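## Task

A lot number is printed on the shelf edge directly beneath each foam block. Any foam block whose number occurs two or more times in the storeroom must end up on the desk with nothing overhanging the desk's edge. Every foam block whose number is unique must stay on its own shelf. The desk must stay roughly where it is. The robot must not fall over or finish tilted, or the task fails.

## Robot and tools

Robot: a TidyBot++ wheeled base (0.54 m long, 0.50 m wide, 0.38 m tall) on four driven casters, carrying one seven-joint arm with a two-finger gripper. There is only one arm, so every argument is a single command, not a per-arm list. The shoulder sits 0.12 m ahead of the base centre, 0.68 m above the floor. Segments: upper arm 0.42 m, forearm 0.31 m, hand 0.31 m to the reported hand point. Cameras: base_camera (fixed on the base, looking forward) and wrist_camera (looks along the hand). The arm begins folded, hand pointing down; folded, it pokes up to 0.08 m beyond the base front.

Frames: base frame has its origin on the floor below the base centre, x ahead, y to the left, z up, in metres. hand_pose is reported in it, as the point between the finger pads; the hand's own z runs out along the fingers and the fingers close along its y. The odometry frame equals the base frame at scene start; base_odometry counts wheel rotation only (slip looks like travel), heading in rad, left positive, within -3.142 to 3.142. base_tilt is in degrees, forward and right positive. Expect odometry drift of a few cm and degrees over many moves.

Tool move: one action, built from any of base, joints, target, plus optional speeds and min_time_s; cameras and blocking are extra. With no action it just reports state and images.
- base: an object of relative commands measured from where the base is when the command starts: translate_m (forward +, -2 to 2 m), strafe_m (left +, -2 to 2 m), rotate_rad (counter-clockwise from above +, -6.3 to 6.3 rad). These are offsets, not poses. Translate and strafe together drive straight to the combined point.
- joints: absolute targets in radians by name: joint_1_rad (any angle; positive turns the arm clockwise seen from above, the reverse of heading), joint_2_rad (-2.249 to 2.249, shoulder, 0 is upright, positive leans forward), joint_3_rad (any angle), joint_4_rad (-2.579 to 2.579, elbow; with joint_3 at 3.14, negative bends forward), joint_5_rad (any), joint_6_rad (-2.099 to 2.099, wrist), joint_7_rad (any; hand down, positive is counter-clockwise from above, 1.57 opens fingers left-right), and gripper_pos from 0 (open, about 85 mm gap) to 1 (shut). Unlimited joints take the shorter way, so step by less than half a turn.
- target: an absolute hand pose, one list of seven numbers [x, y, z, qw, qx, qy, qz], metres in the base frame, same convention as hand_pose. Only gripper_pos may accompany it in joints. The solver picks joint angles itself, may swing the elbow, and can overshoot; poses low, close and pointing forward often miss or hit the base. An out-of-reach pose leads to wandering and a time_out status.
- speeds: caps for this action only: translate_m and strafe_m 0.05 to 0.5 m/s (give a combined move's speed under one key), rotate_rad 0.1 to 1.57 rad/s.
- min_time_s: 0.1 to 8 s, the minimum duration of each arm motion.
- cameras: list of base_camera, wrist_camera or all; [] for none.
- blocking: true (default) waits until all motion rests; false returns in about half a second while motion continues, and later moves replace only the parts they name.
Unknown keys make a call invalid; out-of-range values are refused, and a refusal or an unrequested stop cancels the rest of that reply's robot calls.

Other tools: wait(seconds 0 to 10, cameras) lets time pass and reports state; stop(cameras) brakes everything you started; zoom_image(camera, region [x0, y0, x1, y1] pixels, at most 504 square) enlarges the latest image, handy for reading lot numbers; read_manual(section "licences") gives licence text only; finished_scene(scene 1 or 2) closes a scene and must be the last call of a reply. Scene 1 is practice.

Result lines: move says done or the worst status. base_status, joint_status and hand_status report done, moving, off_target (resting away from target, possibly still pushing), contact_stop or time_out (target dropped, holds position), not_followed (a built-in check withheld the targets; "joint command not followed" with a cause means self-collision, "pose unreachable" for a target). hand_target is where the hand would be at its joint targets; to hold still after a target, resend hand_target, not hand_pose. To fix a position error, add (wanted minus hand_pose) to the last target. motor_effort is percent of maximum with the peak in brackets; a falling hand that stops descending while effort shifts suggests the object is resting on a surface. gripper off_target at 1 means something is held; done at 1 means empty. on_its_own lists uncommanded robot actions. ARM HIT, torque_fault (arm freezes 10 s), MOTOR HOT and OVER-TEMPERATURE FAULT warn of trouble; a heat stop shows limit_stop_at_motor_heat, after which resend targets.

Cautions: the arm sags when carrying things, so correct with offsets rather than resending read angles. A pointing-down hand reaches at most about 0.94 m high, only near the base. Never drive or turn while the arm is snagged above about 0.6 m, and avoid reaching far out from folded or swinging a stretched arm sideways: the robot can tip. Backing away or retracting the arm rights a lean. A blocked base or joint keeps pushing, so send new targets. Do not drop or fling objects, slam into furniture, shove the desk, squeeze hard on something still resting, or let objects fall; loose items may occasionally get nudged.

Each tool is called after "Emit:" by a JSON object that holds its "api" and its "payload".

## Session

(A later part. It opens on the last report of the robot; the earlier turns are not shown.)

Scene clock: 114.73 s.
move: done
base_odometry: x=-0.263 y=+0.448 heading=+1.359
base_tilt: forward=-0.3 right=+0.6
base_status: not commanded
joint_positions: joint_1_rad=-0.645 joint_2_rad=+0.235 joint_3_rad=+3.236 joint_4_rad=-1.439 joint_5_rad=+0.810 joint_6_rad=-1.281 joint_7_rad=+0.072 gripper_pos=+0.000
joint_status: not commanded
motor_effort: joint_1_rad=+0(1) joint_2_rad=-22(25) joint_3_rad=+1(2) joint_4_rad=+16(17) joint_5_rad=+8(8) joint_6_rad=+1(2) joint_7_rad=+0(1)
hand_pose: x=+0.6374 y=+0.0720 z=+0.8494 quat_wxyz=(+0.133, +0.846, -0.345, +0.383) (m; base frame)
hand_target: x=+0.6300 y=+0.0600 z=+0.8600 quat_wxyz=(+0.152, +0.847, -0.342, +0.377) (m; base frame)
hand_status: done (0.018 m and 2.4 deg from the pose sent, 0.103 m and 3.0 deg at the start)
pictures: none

Emit:
{"api": "move", "payload": {"base": {"translate_m": -0.4, "strafe_m": -1.82}, "joints": {"joint_1_rad": 0.0, "joint_2_rad": -0.306, "joint_3_rad": 3.1416, "joint_5_rad": 0.0, "joint_6_rad": 0.3, "joint_7_rad": 1.5708}, "blocking": false}}

Emit:
{"api": "move", "payload": {"joints": {"joint_4_rad": -2.5}, "min_time_s": 1.5, "cameras": ["all"]}}

Scene clock: 116.33 s.
move: moving
base_odometry: x=-0.198 y=+0.419 heading=+1.359
base_tilt: forward=-0.3 right=+0.6
base_status: translate_m moving; strafe_m moving
joint_positions: joint_1_rad=-0.535 joint_2_rad=+0.167 joint_3_rad=+3.213 joint_4_rad=-1.439 joint_5_rad=+0.718 joint_6_rad=-1.062 joint_7_rad=+0.336 gripper_pos=+0.000
joint_status: joint_1_rad moving; joint_2_rad moving; joint_3_rad moving; joint_5_rad moving; joint_6_rad moving; joint_7_rad moving
motor_effort: joint_1_rad=+1(2) joint_2_rad=-25(26) joint_3_rad=+1(3) joint_4_rad=+17(18) joint_5_rad=+7(9) joint_6_rad=+3(3) joint_7_rad=+0(1)
hand_pose: x=+0.6705 y=+0.0803 z=+0.8779 quat_wxyz=(+0.062, +0.877, -0.252, +0.403) (m; base frame)
hand_target: x=+0.6755 y=+0.0885 z=+0.9118 quat_wxyz=(+0.011, +0.875, -0.235, +0.423) (m; base frame)
hand_status: not commanded
pictures: none

Scene clock: 120.60 s.
move: done
base_odometry: x=+1.432 y=-0.326 heading=+1.359
base_tilt: forward=-0.3 right=+0.6
base_status: done
joint_positions: joint_1_rad=-0.016 joint_2_rad=-0.298 joint_3_rad=+3.156 joint_4_rad=-2.461 joint_5_rad=+0.069 joint_6_rad=+0.234 joint_7_rad=+1.527 gripper_pos=+0.000
joint_status: all done
motor_effort: joint_1_rad=+0(2) joint_2_rad=-7(24) joint_3_rad=+0(2) joint_4_rad=+17(20) joint_5_rad=+0(7) joint_6_rad=+8(10) joint_7_rad=-1(1)
hand_pose: x=+0.5479 y=+0.0068 z=+0.7994 quat_wxyz=(-0.002, +0.822, +0.014, +0.570) (m; base frame)
hand_target: x=+0.5427 y=+0.0014 z=+0.8007 quat_wxyz=(+0.000, +0.812, +0.000, +0.584) (m; base frame)
hand_status: not commanded
pictures: base_camera, wrist_camera
Images, in order (width x height): base_camera 644x364, wrist_camera 644x476.

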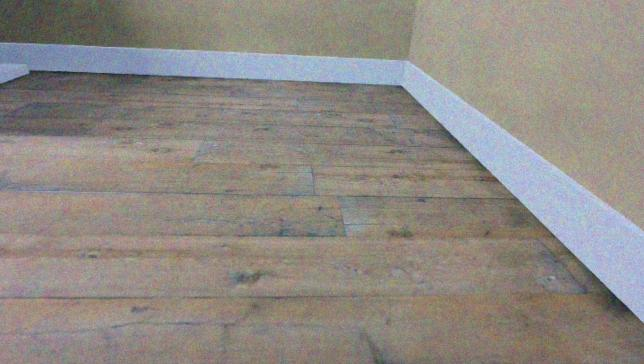

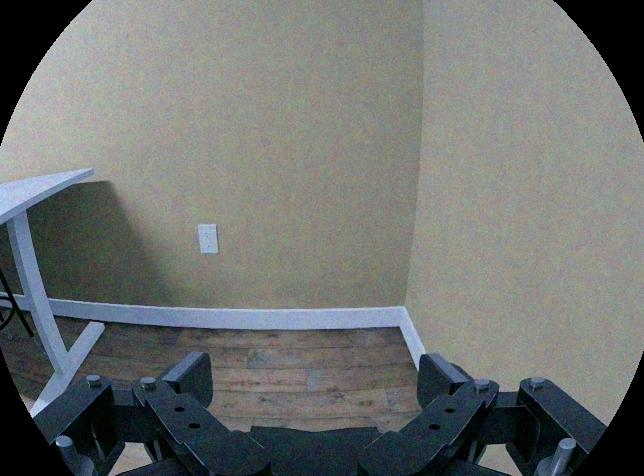

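Emit:
{"api": "move", "payload": {"base": {"translate_m": -1.3, "strafe_m": 0.07}, "joints": {"joint_1_rad": -2.2, "joint_4_rad": -2.52, "joint_6_rad": 0.5}, "cameras": ["wrist_camera"]}}

Scene clock: 125.20 s.
move: done
base_odometry: x=+1.091 y=-1.582 heading=+1.359
base_tilt: forward=-0.4 right=+0.6
base_status: done
joint_positions: joint_1_rad=-2.184 joint_2_rad=-0.298 joint_3_rad=+3.152 joint_4_rad=-2.479 joint_5_rad=+0.068 joint_6_rad=+0.434 joint_7_rad=+1.528 gripper_pos=+0.000
joint_status: all done
motor_effort: joint_1_rad=+0(2) joint_2_rad=-7(9) joint_3_rad=+0(2) joint_4_rad=+17(18) joint_5_rad=+1(1) joint_6_rad=+9(10) joint_7_rad=+0(1)
hand_pose: x=-0.1390 y=+0.3571 z=+0.8489 quat_wxyz=(-0.571, +0.343, +0.686, +0.293) (m; base frame)
hand_target: x=-0.1369 y=+0.3492 z=+0.8501 quat_wxyz=(-0.583, +0.343, +0.674, +0.297) (m; base frame)
hand_status: not commanded
pictures: wrist_camera
Images, in order (width x height): wrist_camera 644x476.

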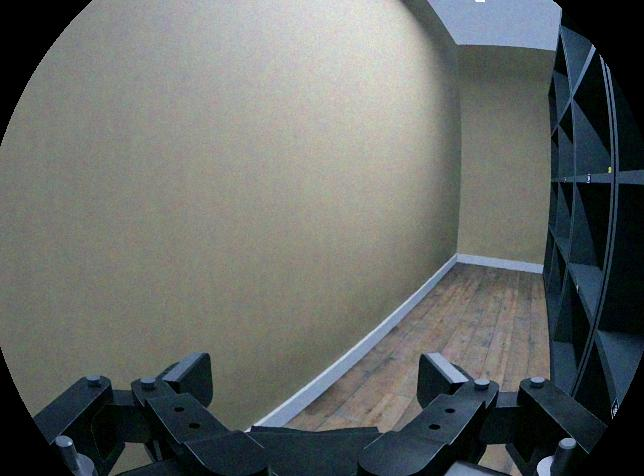

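Emit:
{"api": "move", "payload": {"base": {"translate_m": -0.45}, "joints": {"joint_1_rad": -0.5, "joint_2_rad": -1.0, "joint_3_rad": 3.1416, "joint_4_rad": -2.5, "joint_5_rad": 0.0, "joint_6_rad": -0.35, "joint_7_rad": 1.5708}}}

Emit:
{"api": "move", "payload": {"base": {"strafe_m": 0.95}, "joints": {"joint_1_rad": 0.0}, "cameras": ["all"]}}

Scene clock: 129.97 s.
move: done
base_odometry: x=+0.996 y=-2.022 heading=+1.359
base_tilt: forward=-0.4 right=+0.6
base_status: done
joint_positions: joint_1_rad=-0.518 joint_2_rad=-0.976 joint_3_rad=+3.149 joint_4_rad=-2.481 joint_5_rad=+0.068 joint_6_rad=-0.290 joint_7_rad=+1.528 gripper_pos=+0.000
joint_status: all done
motor_effort: joint_1_rad=+0(3) joint_2_rad=+7(8) joint_3_rad=+1(2) joint_4_rad=+20(21) joint_5_rad=+1(2) joint_6_rad=+9(11) joint_7_rad=+0(1)
hand_pose: x=+0.3558 y=+0.1272 z=+0.8693 quat_wxyz=(-0.147, +0.756, +0.199, +0.606) (m; base frame)
hand_target: x=+0.3454 y=+0.1252 z=+0.8456 quat_wxyz=(-0.149, +0.774, +0.198, +0.583) (m; base frame)
hand_status: not commanded
pictures: none

Scene clock: 133.20 s.
move: done
base_odometry: x=+0.067 y=-1.822 heading=+1.359
base_tilt: forward=-0.4 right=+0.6
base_status: done
joint_positions: joint_1_rad=-0.015 joint_2_rad=-0.978 joint_3_rad=+3.149 joint_4_rad=-2.481 joint_5_rad=+0.067 joint_6_rad=-0.293 joint_7_rad=+1.528 gripper_pos=+0.000
joint_status: all done
motor_effort: joint_1_rad=+0(2) joint_2_rad=+8(9) joint_3_rad=+1(2) joint_4_rad=+19(20) joint_5_rad=+1(1) joint_6_rad=+8(10) joint_7_rad=+0(1)
hand_pose: x=+0.3871 y=-0.0027 z=+0.8690 quat_wxyz=(+0.008, +0.782, +0.005, +0.623) (m; base frame)
hand_target: x=+0.3778 y=+0.0013 z=+0.8456 quat_wxyz=(+0.000, +0.799, +0.000, +0.602) (m; base frame)
hand_status: not commanded
pictures: base_camera, wrist_camera
Images, in order (width x height): base_camera 644x364, wrist_camera 644x476.

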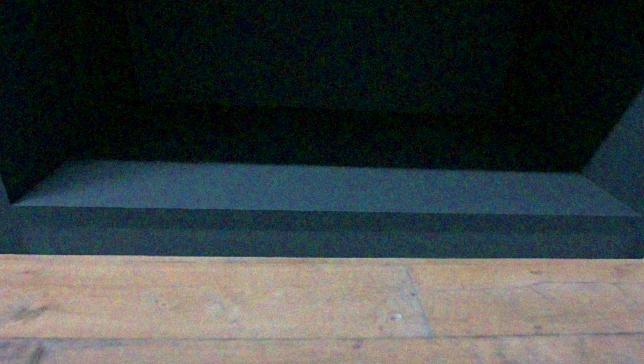

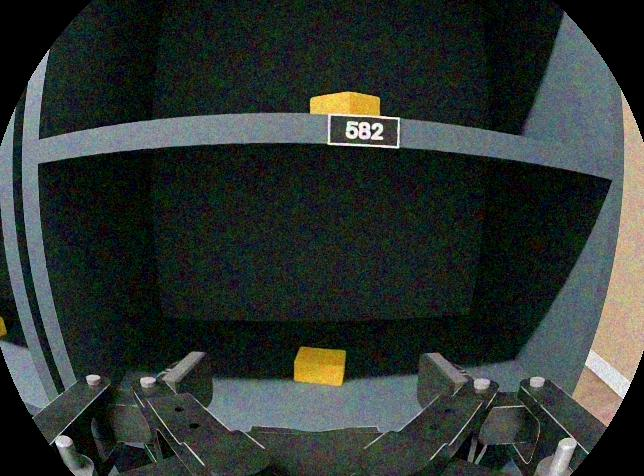

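Emit:
{"api": "move", "payload": {"joints": {"joint_6_rad": -0.85}, "cameras": ["wrist_camera"]}}

Scene clock: 134.63 s.
move: done
base_odometry: x=+0.067 y=-1.822 heading=+1.359
base_tilt: forward=-0.4 right=+0.6
base_status: not commanded
joint_positions: joint_1_rad=-0.015 joint_2_rad=-0.978 joint_3_rad=+3.149 joint_4_rad=-2.481 joint_5_rad=+0.067 joint_6_rad=-0.795 joint_7_rad=+1.528 gripper_pos=+0.000
joint_status: all done
motor_effort: joint_1_rad=-1(1) joint_2_rad=+8(9) joint_3_rad=+1(1) joint_4_rad=+17(20) joint_5_rad=+1(1) joint_6_rad=+7(9) joint_7_rad=+0(1)
hand_pose: x=+0.3165 y=-0.0116 z=+0.7320 quat_wxyz=(+0.018, +0.912, -0.004, +0.410) (m; base frame)
hand_target: x=+0.3000 y=+0.0013 z=+0.7126 quat_wxyz=(+0.000, +0.923, +0.000, +0.386) (m; base frame)
hand_status: not commanded
pictures: wrist_camera
Images, in order (width x height): wrist_camera 644x476.

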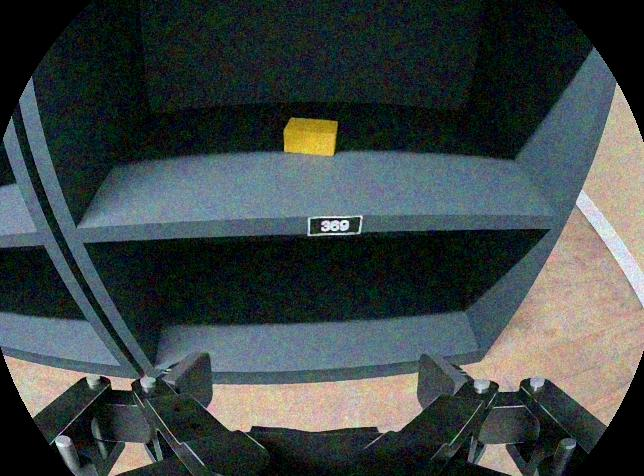

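Emit:
{"api": "zoom_image", "payload": {"camera": "wrist_camera", "region": [295, 205, 375, 245]}}

Emit:
{"api": "move", "payload": {"base": {"strafe_m": 0.92}, "joints": {"joint_6_rad": -0.52}, "cameras": ["wrist_camera"]}}

Scaled by 6.300.

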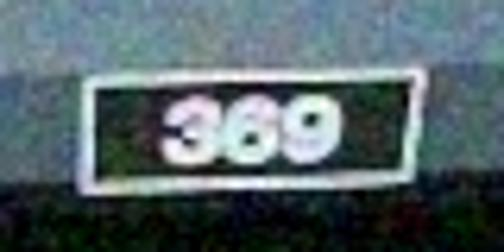

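Scene clock: 138.00 s.
move: done
base_odometry: x=-0.832 y=-1.630 heading=+1.360
base_tilt: forward=-0.4 right=+0.6
base_status: done
joint_positions: joint_1_rad=-0.014 joint_2_rad=-0.979 joint_3_rad=+3.149 joint_4_rad=-2.481 joint_5_rad=+0.066 joint_6_rad=-0.545 joint_7_rad=+1.528 gripper_pos=+0.000
joint_status: all done
motor_effort: joint_1_rad=+0(1) joint_2_rad=+8(9) joint_3_rad=+1(1) joint_4_rad=+19(21) joint_5_rad=+1(1) joint_6_rad=+8(9) joint_7_rad=+0(1)
hand_pose: x=+0.3603 y=-0.0074 z=+0.7958 quat_wxyz=(+0.013, +0.854, +0.000, +0.521) (m; base frame)
hand_target: x=+0.3589 y=+0.0013 z=+0.7962 quat_wxyz=(+0.000, +0.847, +0.000, +0.532) (m; base frame)
hand_status: not commanded
pictures: wrist_camera
Images, in order (width x height): wrist_camera 644x476.

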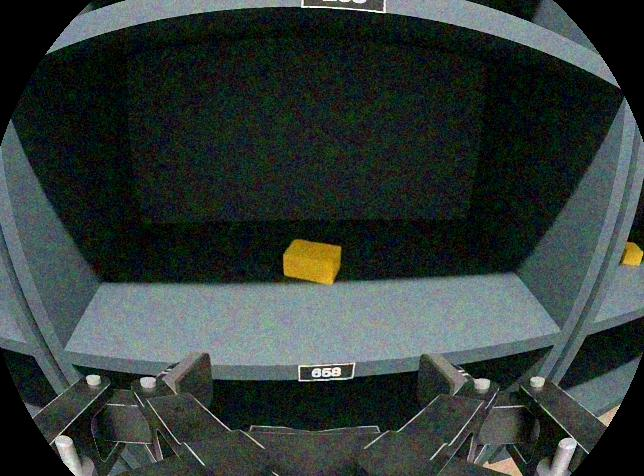

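Emit:
{"api": "zoom_image", "payload": {"camera": "wrist_camera", "region": [295, 355, 365, 390]}}

Emit:
{"api": "move", "payload": {"joints": {"joint_6_rad": -0.38}, "cameras": ["wrist_camera"]}}

Scaled by 7.200.

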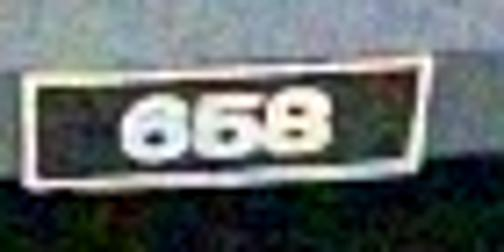

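Scene clock: 138.77 s.
move: done
base_odometry: x=-0.832 y=-1.630 heading=+1.360
base_tilt: forward=-0.4 right=+0.6
base_status: not commanded
joint_positions: joint_1_rad=-0.014 joint_2_rad=-0.979 joint_3_rad=+3.149 joint_4_rad=-2.481 joint_5_rad=+0.066 joint_6_rad=-0.412 joint_7_rad=+1.528 gripper_pos=+0.000
joint_status: all done
motor_effort: joint_1_rad=-1(1) joint_2_rad=+8(8) joint_3_rad=+1(1) joint_4_rad=+19(21) joint_5_rad=+1(1) joint_6_rad=+9(10) joint_7_rad=+0(1)
hand_pose: x=+0.3768 y=-0.0050 z=+0.8338 quat_wxyz=(+0.010, +0.817, +0.002, +0.576) (m; base frame)
hand_target: x=+0.3750 y=+0.0013 z=+0.8367 quat_wxyz=(+0.000, +0.808, +0.000, +0.590) (m; base frame)
hand_status: not commanded
pictures: wrist_camera
Images, in order (width x height): wrist_camera 644x476.

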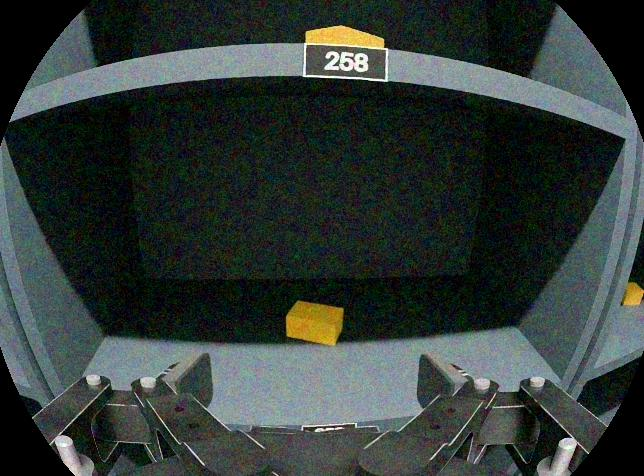

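Upper: 258, lower: 658. Next unit.

Emit:
{"api": "move", "payload": {"base": {"strafe_m": 0.92}, "joints": {"joint_6_rad": -0.5}, "cameras": ["wrist_camera"]}}

Scene clock: 142.03 s.
move: done
base_odometry: x=-1.732 y=-1.437 heading=+1.360
base_tilt: forward=-0.4 right=+0.6
base_status: done
joint_positions: joint_1_rad=-0.014 joint_2_rad=-0.979 joint_3_rad=+3.149 joint_4_rad=-2.481 joint_5_rad=+0.065 joint_6_rad=-0.498 joint_7_rad=+1.528 gripper_pos=+0.000
joint_status: all done
motor_effort: joint_1_rad=-1(1) joint_2_rad=+8(9) joint_3_rad=+1(2) joint_4_rad=+19(21) joint_5_rad=+1(1) joint_6_rad=+8(10) joint_7_rad=+0(1)
hand_pose: x=+0.3666 y=-0.0067 z=+0.8089 quat_wxyz=(+0.012, +0.841, +0.000, +0.540) (m; base frame)
hand_target: x=+0.3616 y=+0.0013 z=+0.8018 quat_wxyz=(+0.000, +0.841, +0.000, +0.540) (m; base frame)
hand_status: not commanded
pictures: wrist_camera
Images, in order (width x height): wrist_camera 644x476.

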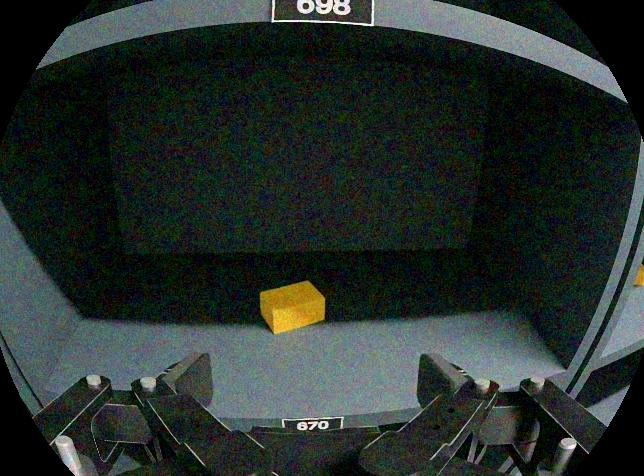

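Emit:
{"api": "zoom_image", "payload": {"camera": "wrist_camera", "region": [265, 0, 385, 30]}}

Emit:
{"api": "zoom_image", "payload": {"camera": "wrist_camera", "region": [275, 405, 355, 445]}}

Scaled by 4.200.

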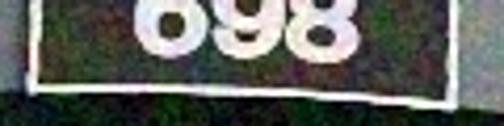

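Scaled by 6.300.

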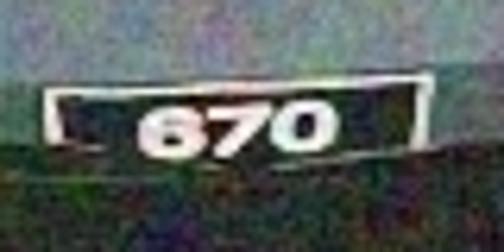

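Emit:
{"api": "move", "payload": {"base": {"translate_m": -0.08}, "joints": {"joint_1_rad": 0.0, "joint_2_rad": -0.28, "joint_3_rad": 3.1416, "joint_4_rad": -1.19, "joint_5_rad": 0.0, "joint_6_rad": -1.3, "joint_7_rad": 1.5708}, "cameras": ["wrist_camera"]}}

Scene clock: 146.17 s.
move: done
base_odometry: x=-1.749 y=-1.515 heading=+1.360
base_tilt: forward=-0.4 right=+0.6
base_status: done
joint_positions: joint_1_rad=-0.014 joint_2_rad=-0.301 joint_3_rad=+3.149 joint_4_rad=-1.218 joint_5_rad=+0.065 joint_6_rad=-1.243 joint_7_rad=+1.528 gripper_pos=+0.000
joint_status: all done
motor_effort: joint_1_rad=+0(2) joint_2_rad=-5(10) joint_3_rad=+1(2) joint_4_rad=+15(21) joint_5_rad=+1(2) joint_6_rad=+8(10) joint_7_rad=-1(1)
hand_pose: x=+0.5024 y=-0.0161 z=+1.1023 quat_wxyz=(+0.020, +0.881, -0.022, +0.472) (m; base frame)
hand_target: x=+0.5007 y=+0.0013 z=+1.0934 quat_wxyz=(+0.000, +0.893, +0.000, +0.449) (m; base frame)
hand_status: not commanded
pictures: wrist_camera
Images, in order (width x height): wrist_camera 644x476.

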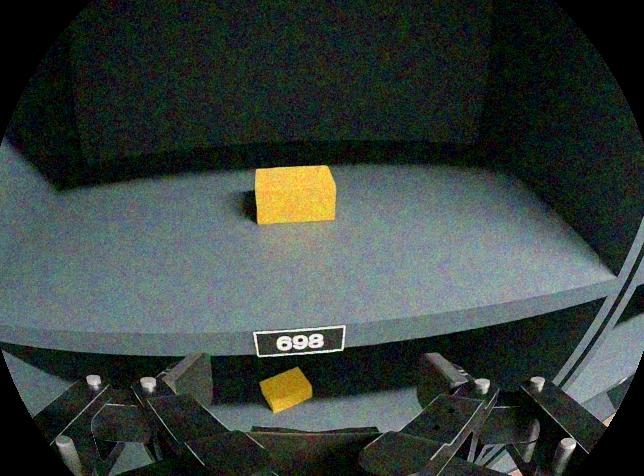

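Emit:
{"api": "zoom_image", "payload": {"camera": "wrist_camera", "region": [235, 150, 355, 240]}}

Scaled by 4.200.

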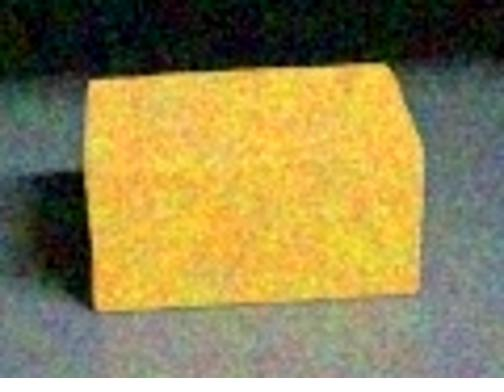

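Emit:
{"api": "move", "payload": {"cameras": ["base_camera"]}}

Scene clock: 148.30 s.
Motor temperatures (°C): [37 36 30 37 40 37 42]
base_odometry: x=-1.749 y=-1.515 heading=+1.360
base_tilt: forward=-0.4 right=+0.6
base_status: done
joint_positions: joint_1_rad=-0.014 joint_2_rad=-0.301 joint_3_rad=+3.149 joint_4_rad=-1.218 joint_5_rad=+0.065 joint_6_rad=-1.244 joint_7_rad=+1.528 gripper_pos=+0.000
joint_status: all done
motor_effort: joint_1_rad=+0(2) joint_2_rad=-5(10) joint_3_rad=+0(2) joint_4_rad=+16(21) joint_5_rad=+1(2) joint_6_rad=+7(10) joint_7_rad=+0(1)
hand_pose: x=+0.5022 y=-0.0161 z=+1.1020 quat_wxyz=(+0.020, +0.881, -0.022, +0.471) (m; base frame)
hand_target: x=+0.5007 y=+0.0013 z=+1.0934 quat_wxyz=(+0.000, +0.893, +0.000, +0.449) (m; base frame)
hand_status: not commanded
pictures: base_camera
Images, in order (width x height): base_camera 644x364.

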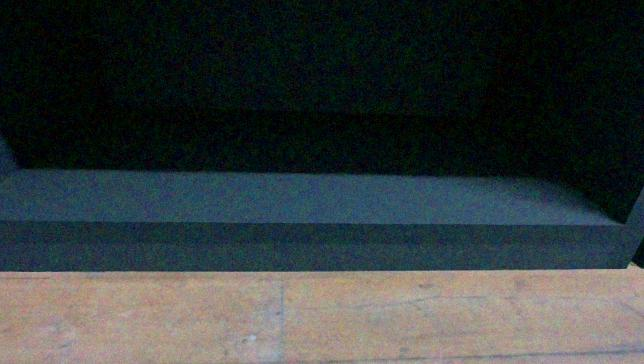

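Emit:
{"api": "move", "payload": {"base": {"strafe_m": 0.15}, "joints": {"joint_1_rad": 2.0, "joint_2_rad": -0.45, "joint_3_rad": 1.96, "joint_4_rad": -0.85, "joint_5_rad": -0.31, "joint_6_rad": -1.53, "joint_7_rad": 1.3}, "cameras": ["wrist_camera"]}}

Scene clock: 153.47 s.
move: done
base_odometry: x=-1.896 y=-1.484 heading=+1.360
base_tilt: forward=-0.3 right=+0.6
base_status: done
joint_positions: joint_1_rad=+1.981 joint_2_rad=-0.420 joint_3_rad=+1.982 joint_4_rad=-0.878 joint_5_rad=-0.238 joint_6_rad=-1.473 joint_7_rad=+1.344 gripper_pos=+0.000
joint_status: all done
motor_effort: joint_1_rad=+0(2) joint_2_rad=+11(12) joint_3_rad=+6(6) joint_4_rad=+12(17) joint_5_rad=+3(3) joint_6_rad=+7(9) joint_7_rad=+0(1)
hand_pose: x=+0.5530 y=-0.1103 z=+1.0977 quat_wxyz=(+0.194, +0.826, -0.343, +0.404) (m; base frame)
hand_target: x=+0.5664 y=-0.0735 z=+1.0841 quat_wxyz=(+0.165, +0.836, -0.344, +0.395) (m; base frame)
hand_status: not commanded
pictures: wrist_camera
Images, in order (width x height): wrist_camera 644x476.

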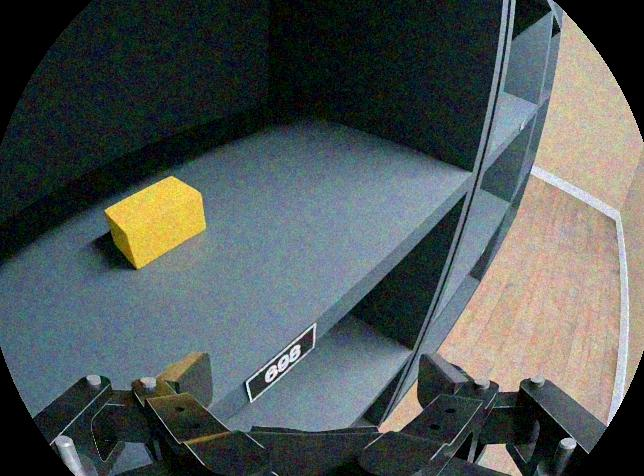

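Emit:
{"api": "move", "payload": {"target": [0.56, -0.15, 1.08, 0.2239, 0.7686, -0.4803, 0.3584], "min_time_s": 1, "cameras": ["wrist_camera"]}}

Scene clock: 155.73 s.
move: done
base_odometry: x=-1.896 y=-1.484 heading=+1.360
base_tilt: forward=-0.3 right=+0.6
base_status: not commanded
joint_positions: joint_1_rad=+2.390 joint_2_rad=-0.523 joint_3_rad=+1.982 joint_4_rad=-0.720 joint_5_rad=-0.387 joint_6_rad=-1.629 joint_7_rad=+1.260 gripper_pos=+0.000
joint_status: not commanded
motor_effort: joint_1_rad=+0(1) joint_2_rad=+17(17) joint_3_rad=+6(7) joint_4_rad=+9(13) joint_5_rad=+3(3) joint_6_rad=+7(8) joint_7_rad=+0(1)
hand_pose: x=+0.5413 y=-0.1769 z=+1.0971 quat_wxyz=(+0.245, +0.761, -0.475, +0.368) (m; base frame)
hand_target: x=+0.5600 y=-0.1500 z=+1.0800 quat_wxyz=(+0.224, +0.769, -0.480, +0.358) (m; base frame)
hand_status: done (0.037 m and 2.9 deg from the pose sent, 0.044 m and 18.2 deg at the start)
pictures: wrist_camera
Images, in order (width x height): wrist_camera 644x476.

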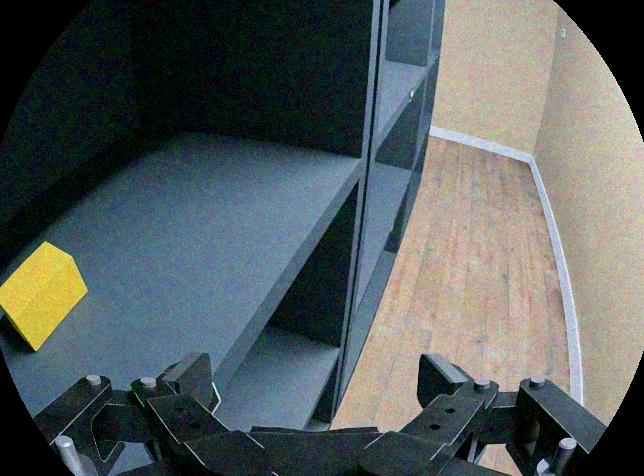

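Emit:
{"api": "move", "payload": {"base": {"translate_m": 0.2, "strafe_m": 0.02}, "speeds": {"translate_m": 0.25}, "cameras": ["all"]}}

Scene clock: 157.67 s.
move: done
base_odometry: x=-1.874 y=-1.284 heading=+1.360
base_tilt: forward=-0.3 right=+0.6
base_status: done
joint_positions: joint_1_rad=+2.391 joint_2_rad=-0.532 joint_3_rad=+1.982 joint_4_rad=-0.719 joint_5_rad=-0.392 joint_6_rad=-1.633 joint_7_rad=+1.259 gripper_pos=+0.000
joint_status: not commanded
motor_effort: joint_1_rad=+0(1) joint_2_rad=+17(20) joint_3_rad=+7(7) joint_4_rad=+10(11) joint_5_rad=+3(4) joint_6_rad=+7(8) joint_7_rad=+0(1)
hand_pose: x=+0.5447 y=-0.1732 z=+1.0947 quat_wxyz=(+0.247, +0.762, -0.473, +0.367) (m; base frame)
hand_target: x=+0.5600 y=-0.1500 z=+1.0800 quat_wxyz=(+0.224, +0.769, -0.480, +0.358) (m; base frame)
hand_status: not commanded
pictures: base_camera, wrist_camera
Images, in order (width x height): base_camera 644x364, wrist_camera 644x476.

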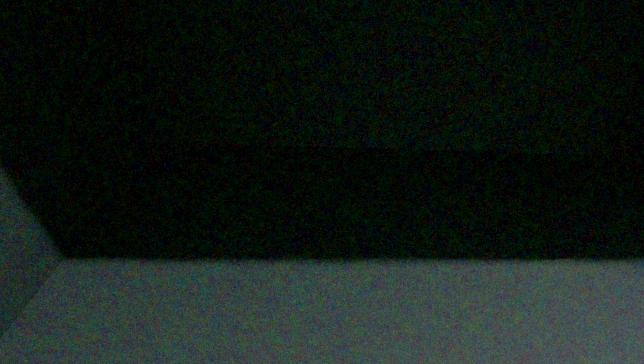

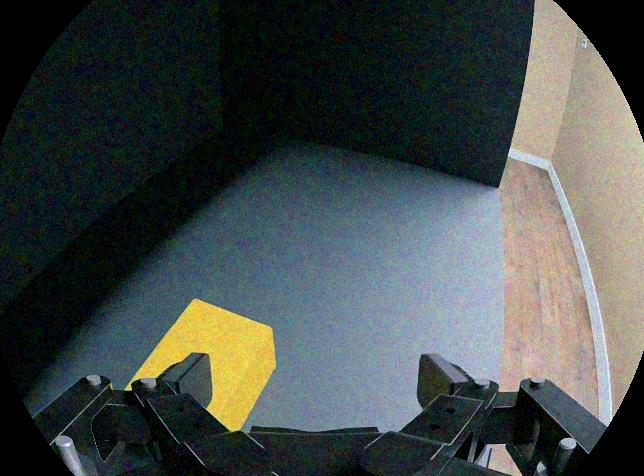

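Emit:
{"api": "move", "payload": {"base": {"translate_m": 0.04}, "speeds": {"translate_m": 0.1}, "target": [0.6, -0.15, 1.065, 0.2239, 0.7686, -0.4803, 0.3584], "min_time_s": 1, "cameras": ["wrist_camera"]}}

Scene clock: 160.43 s.
move: done
base_odometry: x=-1.865 y=-1.245 heading=+1.361
base_tilt: forward=-0.3 right=+0.6
base_status: done
joint_positions: joint_1_rad=+2.511 joint_2_rad=-0.583 joint_3_rad=+1.982 joint_4_rad=-0.654 joint_5_rad=-0.507 joint_6_rad=-1.647 joint_7_rad=+1.232 gripper_pos=+0.000
joint_status: not commanded
motor_effort: joint_1_rad=+0(1) joint_2_rad=+20(21) joint_3_rad=+7(7) joint_4_rad=+8(10) joint_5_rad=+3(4) joint_6_rad=+7(8) joint_7_rad=+0(1)
hand_pose: x=+0.5745 y=-0.1790 z=+1.0916 quat_wxyz=(+0.248, +0.753, -0.481, +0.375) (m; base frame)
hand_target: x=+0.6000 y=-0.1500 z=+1.0650 quat_wxyz=(+0.224, +0.769, -0.480, +0.358) (m; base frame)
hand_status: done (0.047 m and 3.8 deg from the pose sent, 0.067 m and 3.1 deg at the start)
pictures: wrist_camera
Images, in order (width x height): wrist_camera 644x476.

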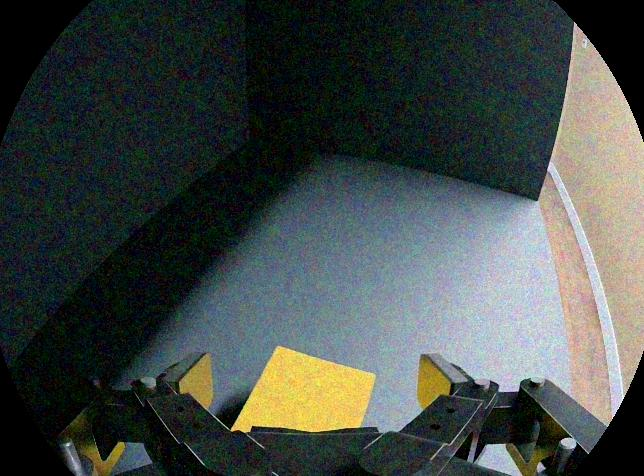

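Emit:
{"api": "move", "payload": {"target": [0.615, -0.145, 1.035, 0.2239, 0.7686, -0.4803, 0.3584], "min_time_s": 0.8, "cameras": ["wrist_camera"]}}

Scene clock: 161.93 s.
move: done
base_odometry: x=-1.865 y=-1.245 heading=+1.361
base_tilt: forward=-0.3 right=+0.6
base_status: not commanded
joint_positions: joint_1_rad=+2.477 joint_2_rad=-0.631 joint_3_rad=+1.978 joint_4_rad=-0.728 joint_5_rad=-0.508 joint_6_rad=-1.647 joint_7_rad=+1.219 gripper_pos=+0.000
joint_status: not commanded
motor_effort: joint_1_rad=-1(1) joint_2_rad=+22(22) joint_3_rad=+8(8) joint_4_rad=+7(9) joint_5_rad=+3(4) joint_6_rad=+7(7) joint_7_rad=+0(1)
hand_pose: x=+0.5847 y=-0.1645 z=+1.0547 quat_wxyz=(+0.245, +0.763, -0.486, +0.349) (m; base frame)
hand_target: x=+0.6150 y=-0.1450 z=+1.0350 quat_wxyz=(+0.224, +0.769, -0.480, +0.358) (m; base frame)
hand_status: done (0.041 m and 2.8 deg from the pose sent, 0.077 m and 3.8 deg at the start)
pictures: wrist_camera
Images, in order (width x height): wrist_camera 644x476.

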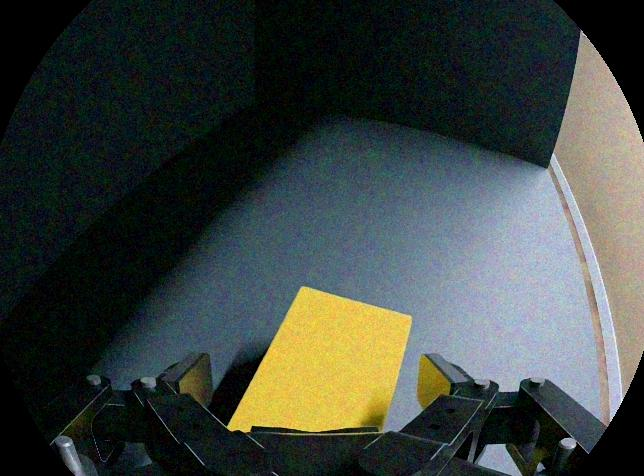

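Emit:
{"api": "move", "payload": {"base": {"translate_m": -0.006}, "speeds": {"translate_m": 0.1}, "target": [0.615, -0.145, 1.018, 0.2239, 0.7686, -0.4803, 0.3584], "min_time_s": 0.7, "cameras": ["wrist_camera"]}}

Scene clock: 163.23 s.
move: done
base_odometry: x=-1.867 y=-1.251 heading=+1.361
base_tilt: forward=-0.3 right=+0.6
base_status: done
joint_positions: joint_1_rad=+2.418 joint_2_rad=-0.638 joint_3_rad=+1.961 joint_4_rad=-0.820 joint_5_rad=-0.508 joint_6_rad=-1.601 joint_7_rad=+1.212 gripper_pos=+0.000
joint_status: not commanded
motor_effort: joint_1_rad=+0(2) joint_2_rad=+21(23) joint_3_rad=+8(9) joint_4_rad=+9(10) joint_5_rad=+3(4) joint_6_rad=+7(7) joint_7_rad=+0(1)
hand_pose: x=+0.5923 y=-0.1536 z=+1.0296 quat_wxyz=(+0.221, +0.774, -0.484, +0.343) (m; base frame)
hand_target: x=+0.6150 y=-0.1450 z=+1.0180 quat_wxyz=(+0.224, +0.769, -0.480, +0.358) (m; base frame)
hand_status: done (0.027 m and 1.9 deg from the pose sent, 0.051 m and 2.8 deg at the start)
pictures: wrist_camera
Images, in order (width x height): wrist_camera 644x476.

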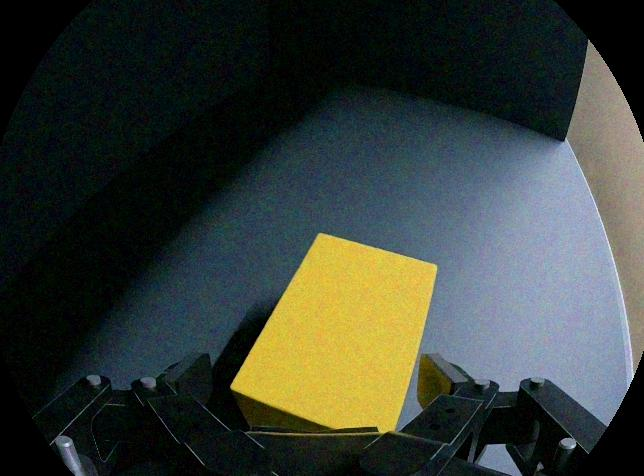

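Emit:
{"api": "move", "payload": {"joints": {"gripper_pos": 0.45}, "cameras": ["wrist_camera"]}}

Scene clock: 164.30 s.
move: off_target
base_odometry: x=-1.867 y=-1.251 heading=+1.361
base_tilt: forward=-0.3 right=+0.6
base_status: not commanded
joint_positions: joint_1_rad=+2.415 joint_2_rad=-0.638 joint_3_rad=+1.961 joint_4_rad=-0.821 joint_5_rad=-0.508 joint_6_rad=-1.588 joint_7_rad=+1.212 gripper_pos=+0.340
joint_status: gripper_pos off_target (ended at +0.340, target +0.450)
motor_effort: joint_1_rad=+0(1) joint_2_rad=+19(22) joint_3_rad=+6(9) joint_4_rad=+8(10) joint_5_rad=+1(4) joint_6_rad=+6(7) joint_7_rad=-1(1)
hand_pose: x=+0.5955 y=-0.1535 z=+1.0316 quat_wxyz=(+0.221, +0.774, -0.480, +0.349) (m; base frame)
hand_target: x=+0.6150 y=-0.1450 z=+1.0180 quat_wxyz=(+0.224, +0.769, -0.480, +0.358) (m; base frame)
hand_status: not commanded
pictures: wrist_camera
Images, in order (width x height): wrist_camera 644x476.

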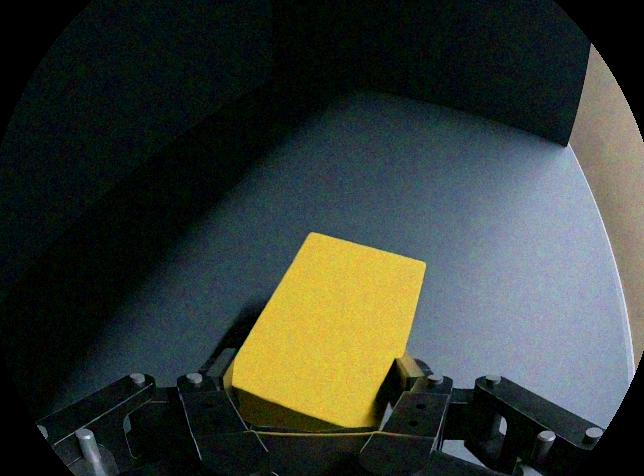

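Emit:
{"api": "move", "payload": {"joints": {"gripper_pos": 0.05}}}

Emit:
{"api": "move", "payload": {"target": [0.612, -0.145, 1.022, 0.2504, 0.7198, -0.5624, 0.3205], "min_time_s": 1.0, "cameras": ["wrist_camera"]}}

Scene clock: 166.03 s.
move: done
base_odometry: x=-1.867 y=-1.251 heading=+1.361
base_tilt: forward=-0.3 right=+0.6
base_status: not commanded
joint_positions: joint_1_rad=+2.415 joint_2_rad=-0.640 joint_3_rad=+1.957 joint_4_rad=-0.824 joint_5_rad=-0.508 joint_6_rad=-1.588 joint_7_rad=+1.211 gripper_pos=+0.050
joint_status: all done
motor_effort: joint_1_rad=-1(1) joint_2_rad=+20(21) joint_3_rad=+8(9) joint_4_rad=+9(10) joint_5_rad=+3(4) joint_6_rad=+6(7) joint_7_rad=+0(1)
hand_pose: x=+0.5965 y=-0.1526 z=+1.0294 quat_wxyz=(+0.220, +0.775, -0.480, +0.347) (m; base frame)
hand_target: x=+0.6150 y=-0.1450 z=+1.0180 quat_wxyz=(+0.224, +0.769, -0.480, +0.358) (m; base frame)
hand_status: not commanded
pictures: none

Scene clock: 167.43 s.
move: off_target
base_odometry: x=-1.867 y=-1.252 heading=+1.361
base_tilt: forward=-0.4 right=+0.6
base_status: not commanded
joint_positions: joint_1_rad=+2.527 joint_2_rad=-0.646 joint_3_rad=+1.983 joint_4_rad=-0.573 joint_5_rad=-0.573 joint_6_rad=-1.777 joint_7_rad=+1.048 gripper_pos=+0.050
joint_status: not commanded
motor_effort: joint_1_rad=+12(13) joint_2_rad=+7(22) joint_3_rad=+8(11) joint_4_rad=+6(10) joint_5_rad=+4(5) joint_6_rad=+6(7) joint_7_rad=+0(1)
hand_pose: x=+0.5959 y=-0.1299 z=+1.0613 quat_wxyz=(+0.223, +0.738, -0.528, +0.356) (m; base frame)
hand_target: x=+0.6120 y=-0.1450 z=+1.0220 quat_wxyz=(+0.250, +0.720, -0.562, +0.321) (m; base frame)
hand_status: off_target (0.045 m and 6.8 deg from the pose sent, 0.019 m and 12.3 deg at the start)
pictures: wrist_camera
Images, in order (width x height): wrist_camera 644x476.

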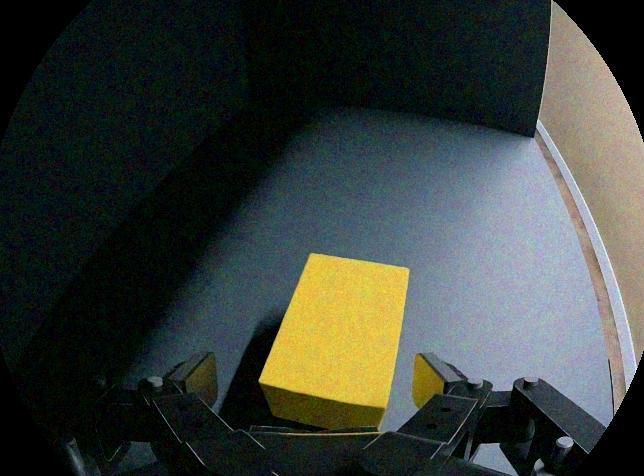

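Emit:
{"api": "move", "payload": {"target": [0.608, -0.143, 1.02, 0.2343, 0.7529, -0.5178, 0.3352], "min_time_s": 0.8, "cameras": ["wrist_camera"]}}

Scene clock: 169.40 s.
move: done
base_odometry: x=-1.867 y=-1.251 heading=+1.361
base_tilt: forward=-0.3 right=+0.6
base_status: not commanded
joint_positions: joint_1_rad=+2.518 joint_2_rad=-0.645 joint_3_rad=+1.983 joint_4_rad=-0.700 joint_5_rad=-0.573 joint_6_rad=-1.738 joint_7_rad=+1.073 gripper_pos=+0.050
joint_status: not commanded
motor_effort: joint_1_rad=-1(13) joint_2_rad=+16(16) joint_3_rad=+7(8) joint_4_rad=+9(9) joint_5_rad=+3(4) joint_6_rad=+6(7) joint_7_rad=+0(1)
hand_pose: x=+0.5839 y=-0.1531 z=+1.0350 quat_wxyz=(+0.204, +0.737, -0.552, +0.332) (m; base frame)
hand_target: x=+0.6080 y=-0.1430 z=+1.0200 quat_wxyz=(+0.234, +0.752, -0.517, +0.335) (m; base frame)
hand_status: done (0.030 m and 5.5 deg from the pose sent, 0.045 m and 3.5 deg at the start)
pictures: wrist_camera
Images, in order (width x height): wrist_camera 644x476.

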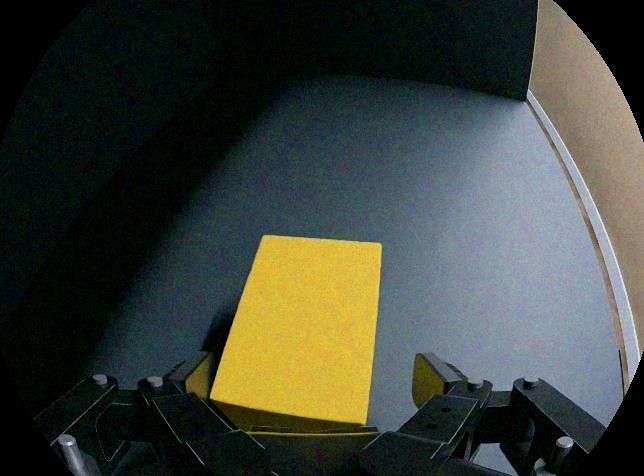

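Emit:
{"api": "move", "payload": {"joints": {"gripper_pos": 0.47}, "cameras": ["wrist_camera"]}}

Scene clock: 170.50 s.
move: off_target
base_odometry: x=-1.867 y=-1.251 heading=+1.361
base_tilt: forward=-0.3 right=+0.6
base_status: not commanded
joint_positions: joint_1_rad=+2.513 joint_2_rad=-0.646 joint_3_rad=+1.983 joint_4_rad=-0.701 joint_5_rad=-0.573 joint_6_rad=-1.730 joint_7_rad=+1.073 gripper_pos=+0.420
joint_status: gripper_pos off_target (ended at +0.420, target +0.470)
motor_effort: joint_1_rad=-1(1) joint_2_rad=+17(20) joint_3_rad=+5(7) joint_4_rad=+6(8) joint_5_rad=+2(3) joint_6_rad=+5(6) joint_7_rad=-1(1)
hand_pose: x=+0.5863 y=-0.1518 z=+1.0362 quat_wxyz=(+0.204, +0.738, -0.548, +0.336) (m; base frame)
hand_target: x=+0.6080 y=-0.1430 z=+1.0200 quat_wxyz=(+0.234, +0.752, -0.517, +0.335) (m; base frame)
hand_status: not commanded
pictures: wrist_camera
Images, in order (width x height): wrist_camera 644x476.

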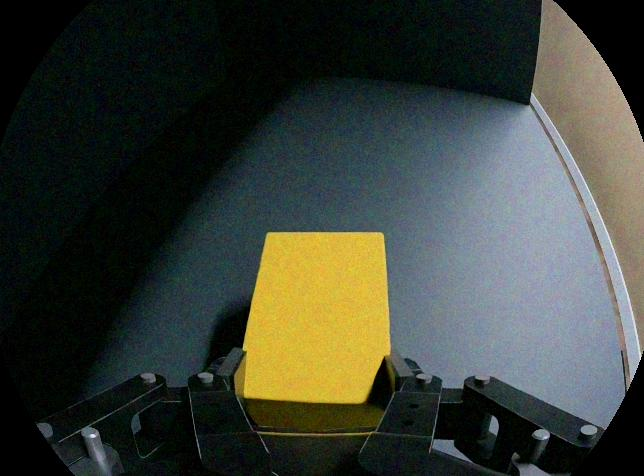

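Emit:
{"api": "move", "payload": {"target": [0.58, -0.145, 1.07, 0.2039, 0.738, -0.548, 0.336], "min_time_s": 1.0, "cameras": ["wrist_camera"]}}

Scene clock: 172.07 s.
move: done
base_odometry: x=-1.867 y=-1.251 heading=+1.361
base_tilt: forward=-0.3 right=+0.6
base_status: not commanded
joint_positions: joint_1_rad=+2.627 joint_2_rad=-0.614 joint_3_rad=+1.993 joint_4_rad=-0.492 joint_5_rad=-0.621 joint_6_rad=-1.838 joint_7_rad=+1.073 gripper_pos=+0.420
joint_status: not commanded
motor_effort: joint_1_rad=+0(4) joint_2_rad=+20(21) joint_3_rad=+6(8) joint_4_rad=+5(8) joint_5_rad=+4(4) joint_6_rad=+7(7) joint_7_rad=+0(1)
hand_pose: x=+0.5802 y=-0.1543 z=+1.0767 quat_wxyz=(+0.228, +0.732, -0.539, +0.348) (m; base frame)
hand_target: x=+0.5800 y=-0.1450 z=+1.0700 quat_wxyz=(+0.204, +0.738, -0.548, +0.336) (m; base frame)
hand_status: done (0.011 m and 3.3 deg from the pose sent, 0.035 m and 0.1 deg at the start)
pictures: wrist_camera
Images, in order (width x height): wrist_camera 644x476.

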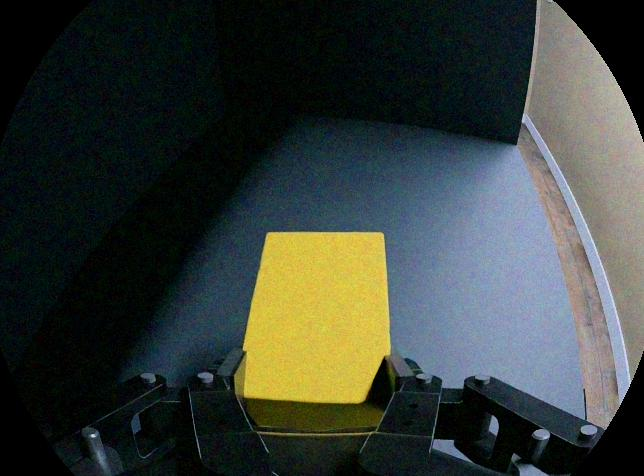

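Emit:
{"api": "move", "payload": {"base": {"translate_m": -0.22}, "speeds": {"translate_m": 0.3}, "target": [0.46, -0.12, 1.04, 0.2039, 0.738, -0.548, 0.336], "min_time_s": 1.0, "cameras": ["all"]}}

Scene clock: 175.07 s.
move: done
base_odometry: x=-1.913 y=-1.467 heading=+1.361
base_tilt: forward=-0.4 right=+0.6
base_status: done
joint_positions: joint_1_rad=+1.821 joint_2_rad=-0.486 joint_3_rad=+2.092 joint_4_rad=-1.016 joint_5_rad=-0.104 joint_6_rad=-1.664 joint_7_rad=+0.990 gripper_pos=+0.421
joint_status: not commanded
motor_effort: joint_1_rad=-1(2) joint_2_rad=+11(26) joint_3_rad=+6(7) joint_4_rad=+11(13) joint_5_rad=+4(5) joint_6_rad=+6(7) joint_7_rad=+0(1)
hand_pose: x=+0.4699 y=-0.0887 z=+1.0309 quat_wxyz=(+0.188, +0.766, -0.525, +0.318) (m; base frame)
hand_target: x=+0.4600 y=-0.1200 z=+1.0400 quat_wxyz=(+0.204, +0.738, -0.548, +0.336) (m; base frame)
hand_status: done (0.034 m and 5.0 deg from the pose sent, 0.130 m and 3.3 deg at the start)
pictures: base_camera, wrist_camera
Images, in order (width x height): base_camera 644x364, wrist_camera 644x476.

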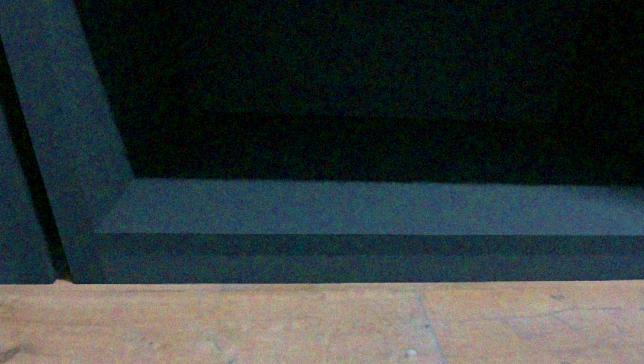

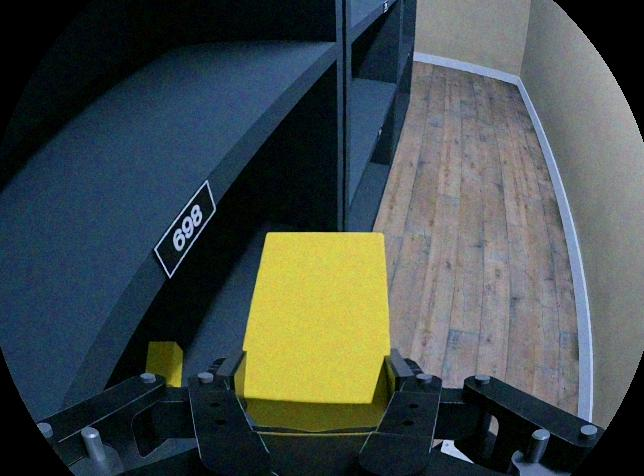

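Emit:
{"api": "move", "payload": {"base": {"strafe_m": 0.4}, "cameras": ["all"]}}

Scene clock: 178.37 s.
move: done
base_odometry: x=-2.304 y=-1.383 heading=+1.362
base_tilt: forward=-0.3 right=+0.6
base_status: done
joint_positions: joint_1_rad=+1.812 joint_2_rad=-0.472 joint_3_rad=+2.097 joint_4_rad=-1.019 joint_5_rad=-0.098 joint_6_rad=-1.661 joint_7_rad=+0.989 gripper_pos=+0.421
joint_status: not commanded
motor_effort: joint_1_rad=+0(2) joint_2_rad=+10(13) joint_3_rad=+6(7) joint_4_rad=+12(14) joint_5_rad=+4(5) joint_6_rad=+6(6) joint_7_rad=+0(1)
hand_pose: x=+0.4675 y=-0.0935 z=+1.0317 quat_wxyz=(+0.184, +0.766, -0.527, +0.318) (m; base frame)
hand_target: x=+0.4600 y=-0.1200 z=+1.0400 quat_wxyz=(+0.204, +0.738, -0.548, +0.336) (m; base frame)
hand_status: not commanded
pictures: base_camera, wrist_camera
Images, in order (width x height): base_camera 644x364, wrist_camera 644x476.

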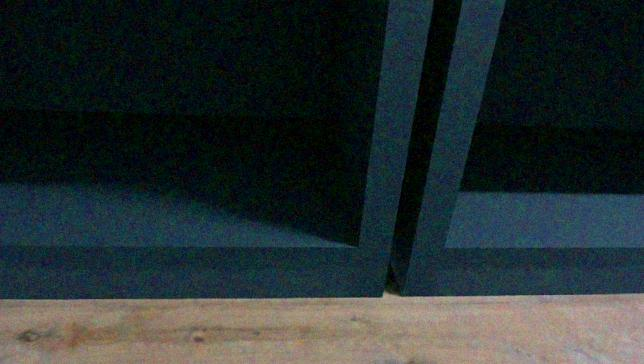

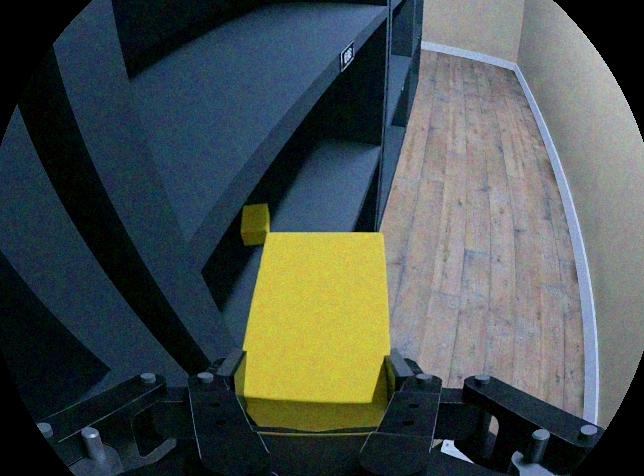

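Emit:
{"api": "move", "payload": {"base": {"strafe_m": 0.42, "translate_m": -0.08}, "target": [0.4, 0.0, 1.03, 0.0, 0.9063, 0.0, 0.4226], "min_time_s": 1.5, "cameras": ["all"]}}

Scene clock: 181.83 s.
move: done
base_odometry: x=-2.732 y=-1.375 heading=+1.361
base_tilt: forward=-0.4 right=+0.6
base_status: done
joint_positions: joint_1_rad=+0.016 joint_2_rad=-0.508 joint_3_rad=+3.130 joint_4_rad=-1.432 joint_5_rad=-0.068 joint_6_rad=-1.391 joint_7_rad=+1.528 gripper_pos=+0.421
joint_status: not commanded
motor_effort: joint_1_rad=+0(2) joint_2_rad=+0(10) joint_3_rad=+1(7) joint_4_rad=+16(16) joint_5_rad=+0(4) joint_6_rad=+8(8) joint_7_rad=+0(1)
hand_pose: x=+0.3937 y=+0.0224 z=+1.0285 quat_wxyz=(-0.038, +0.915, -0.014, +0.401) (m; base frame)
hand_target: x=+0.4000 y=+0.0000 z=+1.0300 quat_wxyz=(+0.000, +0.906, +0.000, +0.423) (m; base frame)
hand_status: done (0.023 m and 5.3 deg from the pose sent, 0.115 m and 68.0 deg at the start)
pictures: base_camera, wrist_camera
Images, in order (width x height): base_camera 644x364, wrist_camera 644x476.

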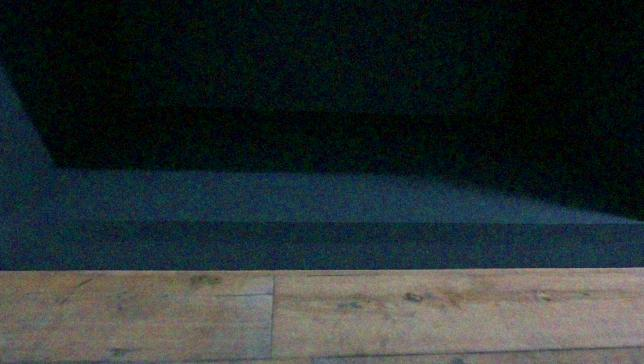

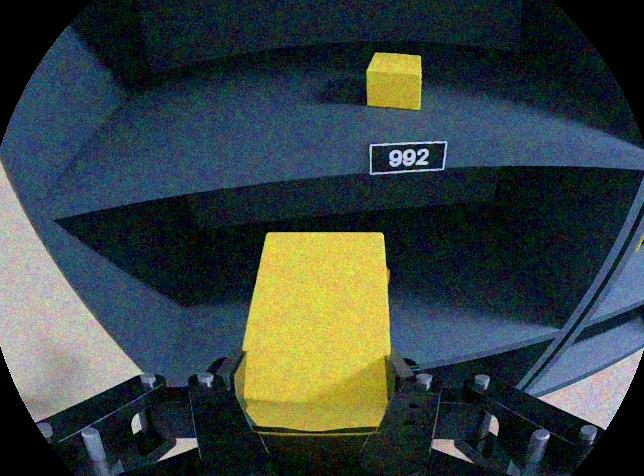

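Emit:
{"api": "move", "payload": {"joints": {"joint_1_rad": -0.45}, "cameras": ["wrist_camera"]}}

Scene clock: 183.63 s.
move: done
base_odometry: x=-2.732 y=-1.375 heading=+1.361
base_tilt: forward=-0.4 right=+0.6
base_status: not commanded
joint_positions: joint_1_rad=-0.431 joint_2_rad=-0.509 joint_3_rad=+3.131 joint_4_rad=-1.432 joint_5_rad=-0.066 joint_6_rad=-1.390 joint_7_rad=+1.530 gripper_pos=+0.421
joint_status: all done
motor_effort: joint_1_rad=+0(2) joint_2_rad=+1(1) joint_3_rad=+1(1) joint_4_rad=+15(17) joint_5_rad=+0(1) joint_6_rad=+7(8) joint_7_rad=+0(1)
hand_pose: x=+0.3575 y=+0.1382 z=+1.0289 quat_wxyz=(-0.125, +0.895, +0.190, +0.383) (m; base frame)
hand_target: x=+0.3724 y=+0.1214 z=+1.0300 quat_wxyz=(-0.094, +0.884, +0.201, +0.412) (m; base frame)
hand_status: not commanded
pictures: wrist_camera
Images, in order (width x height): wrist_camera 644x476.

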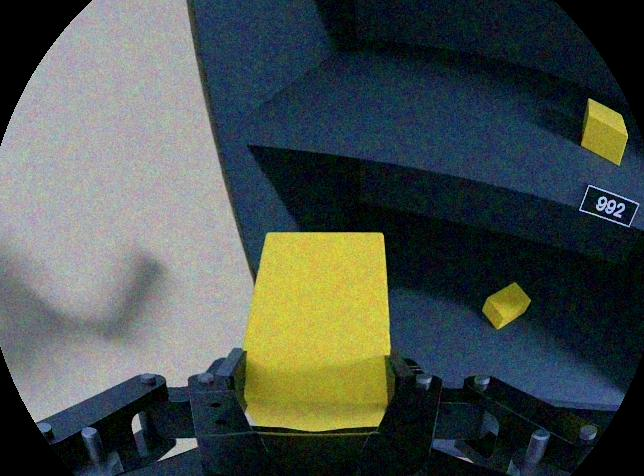

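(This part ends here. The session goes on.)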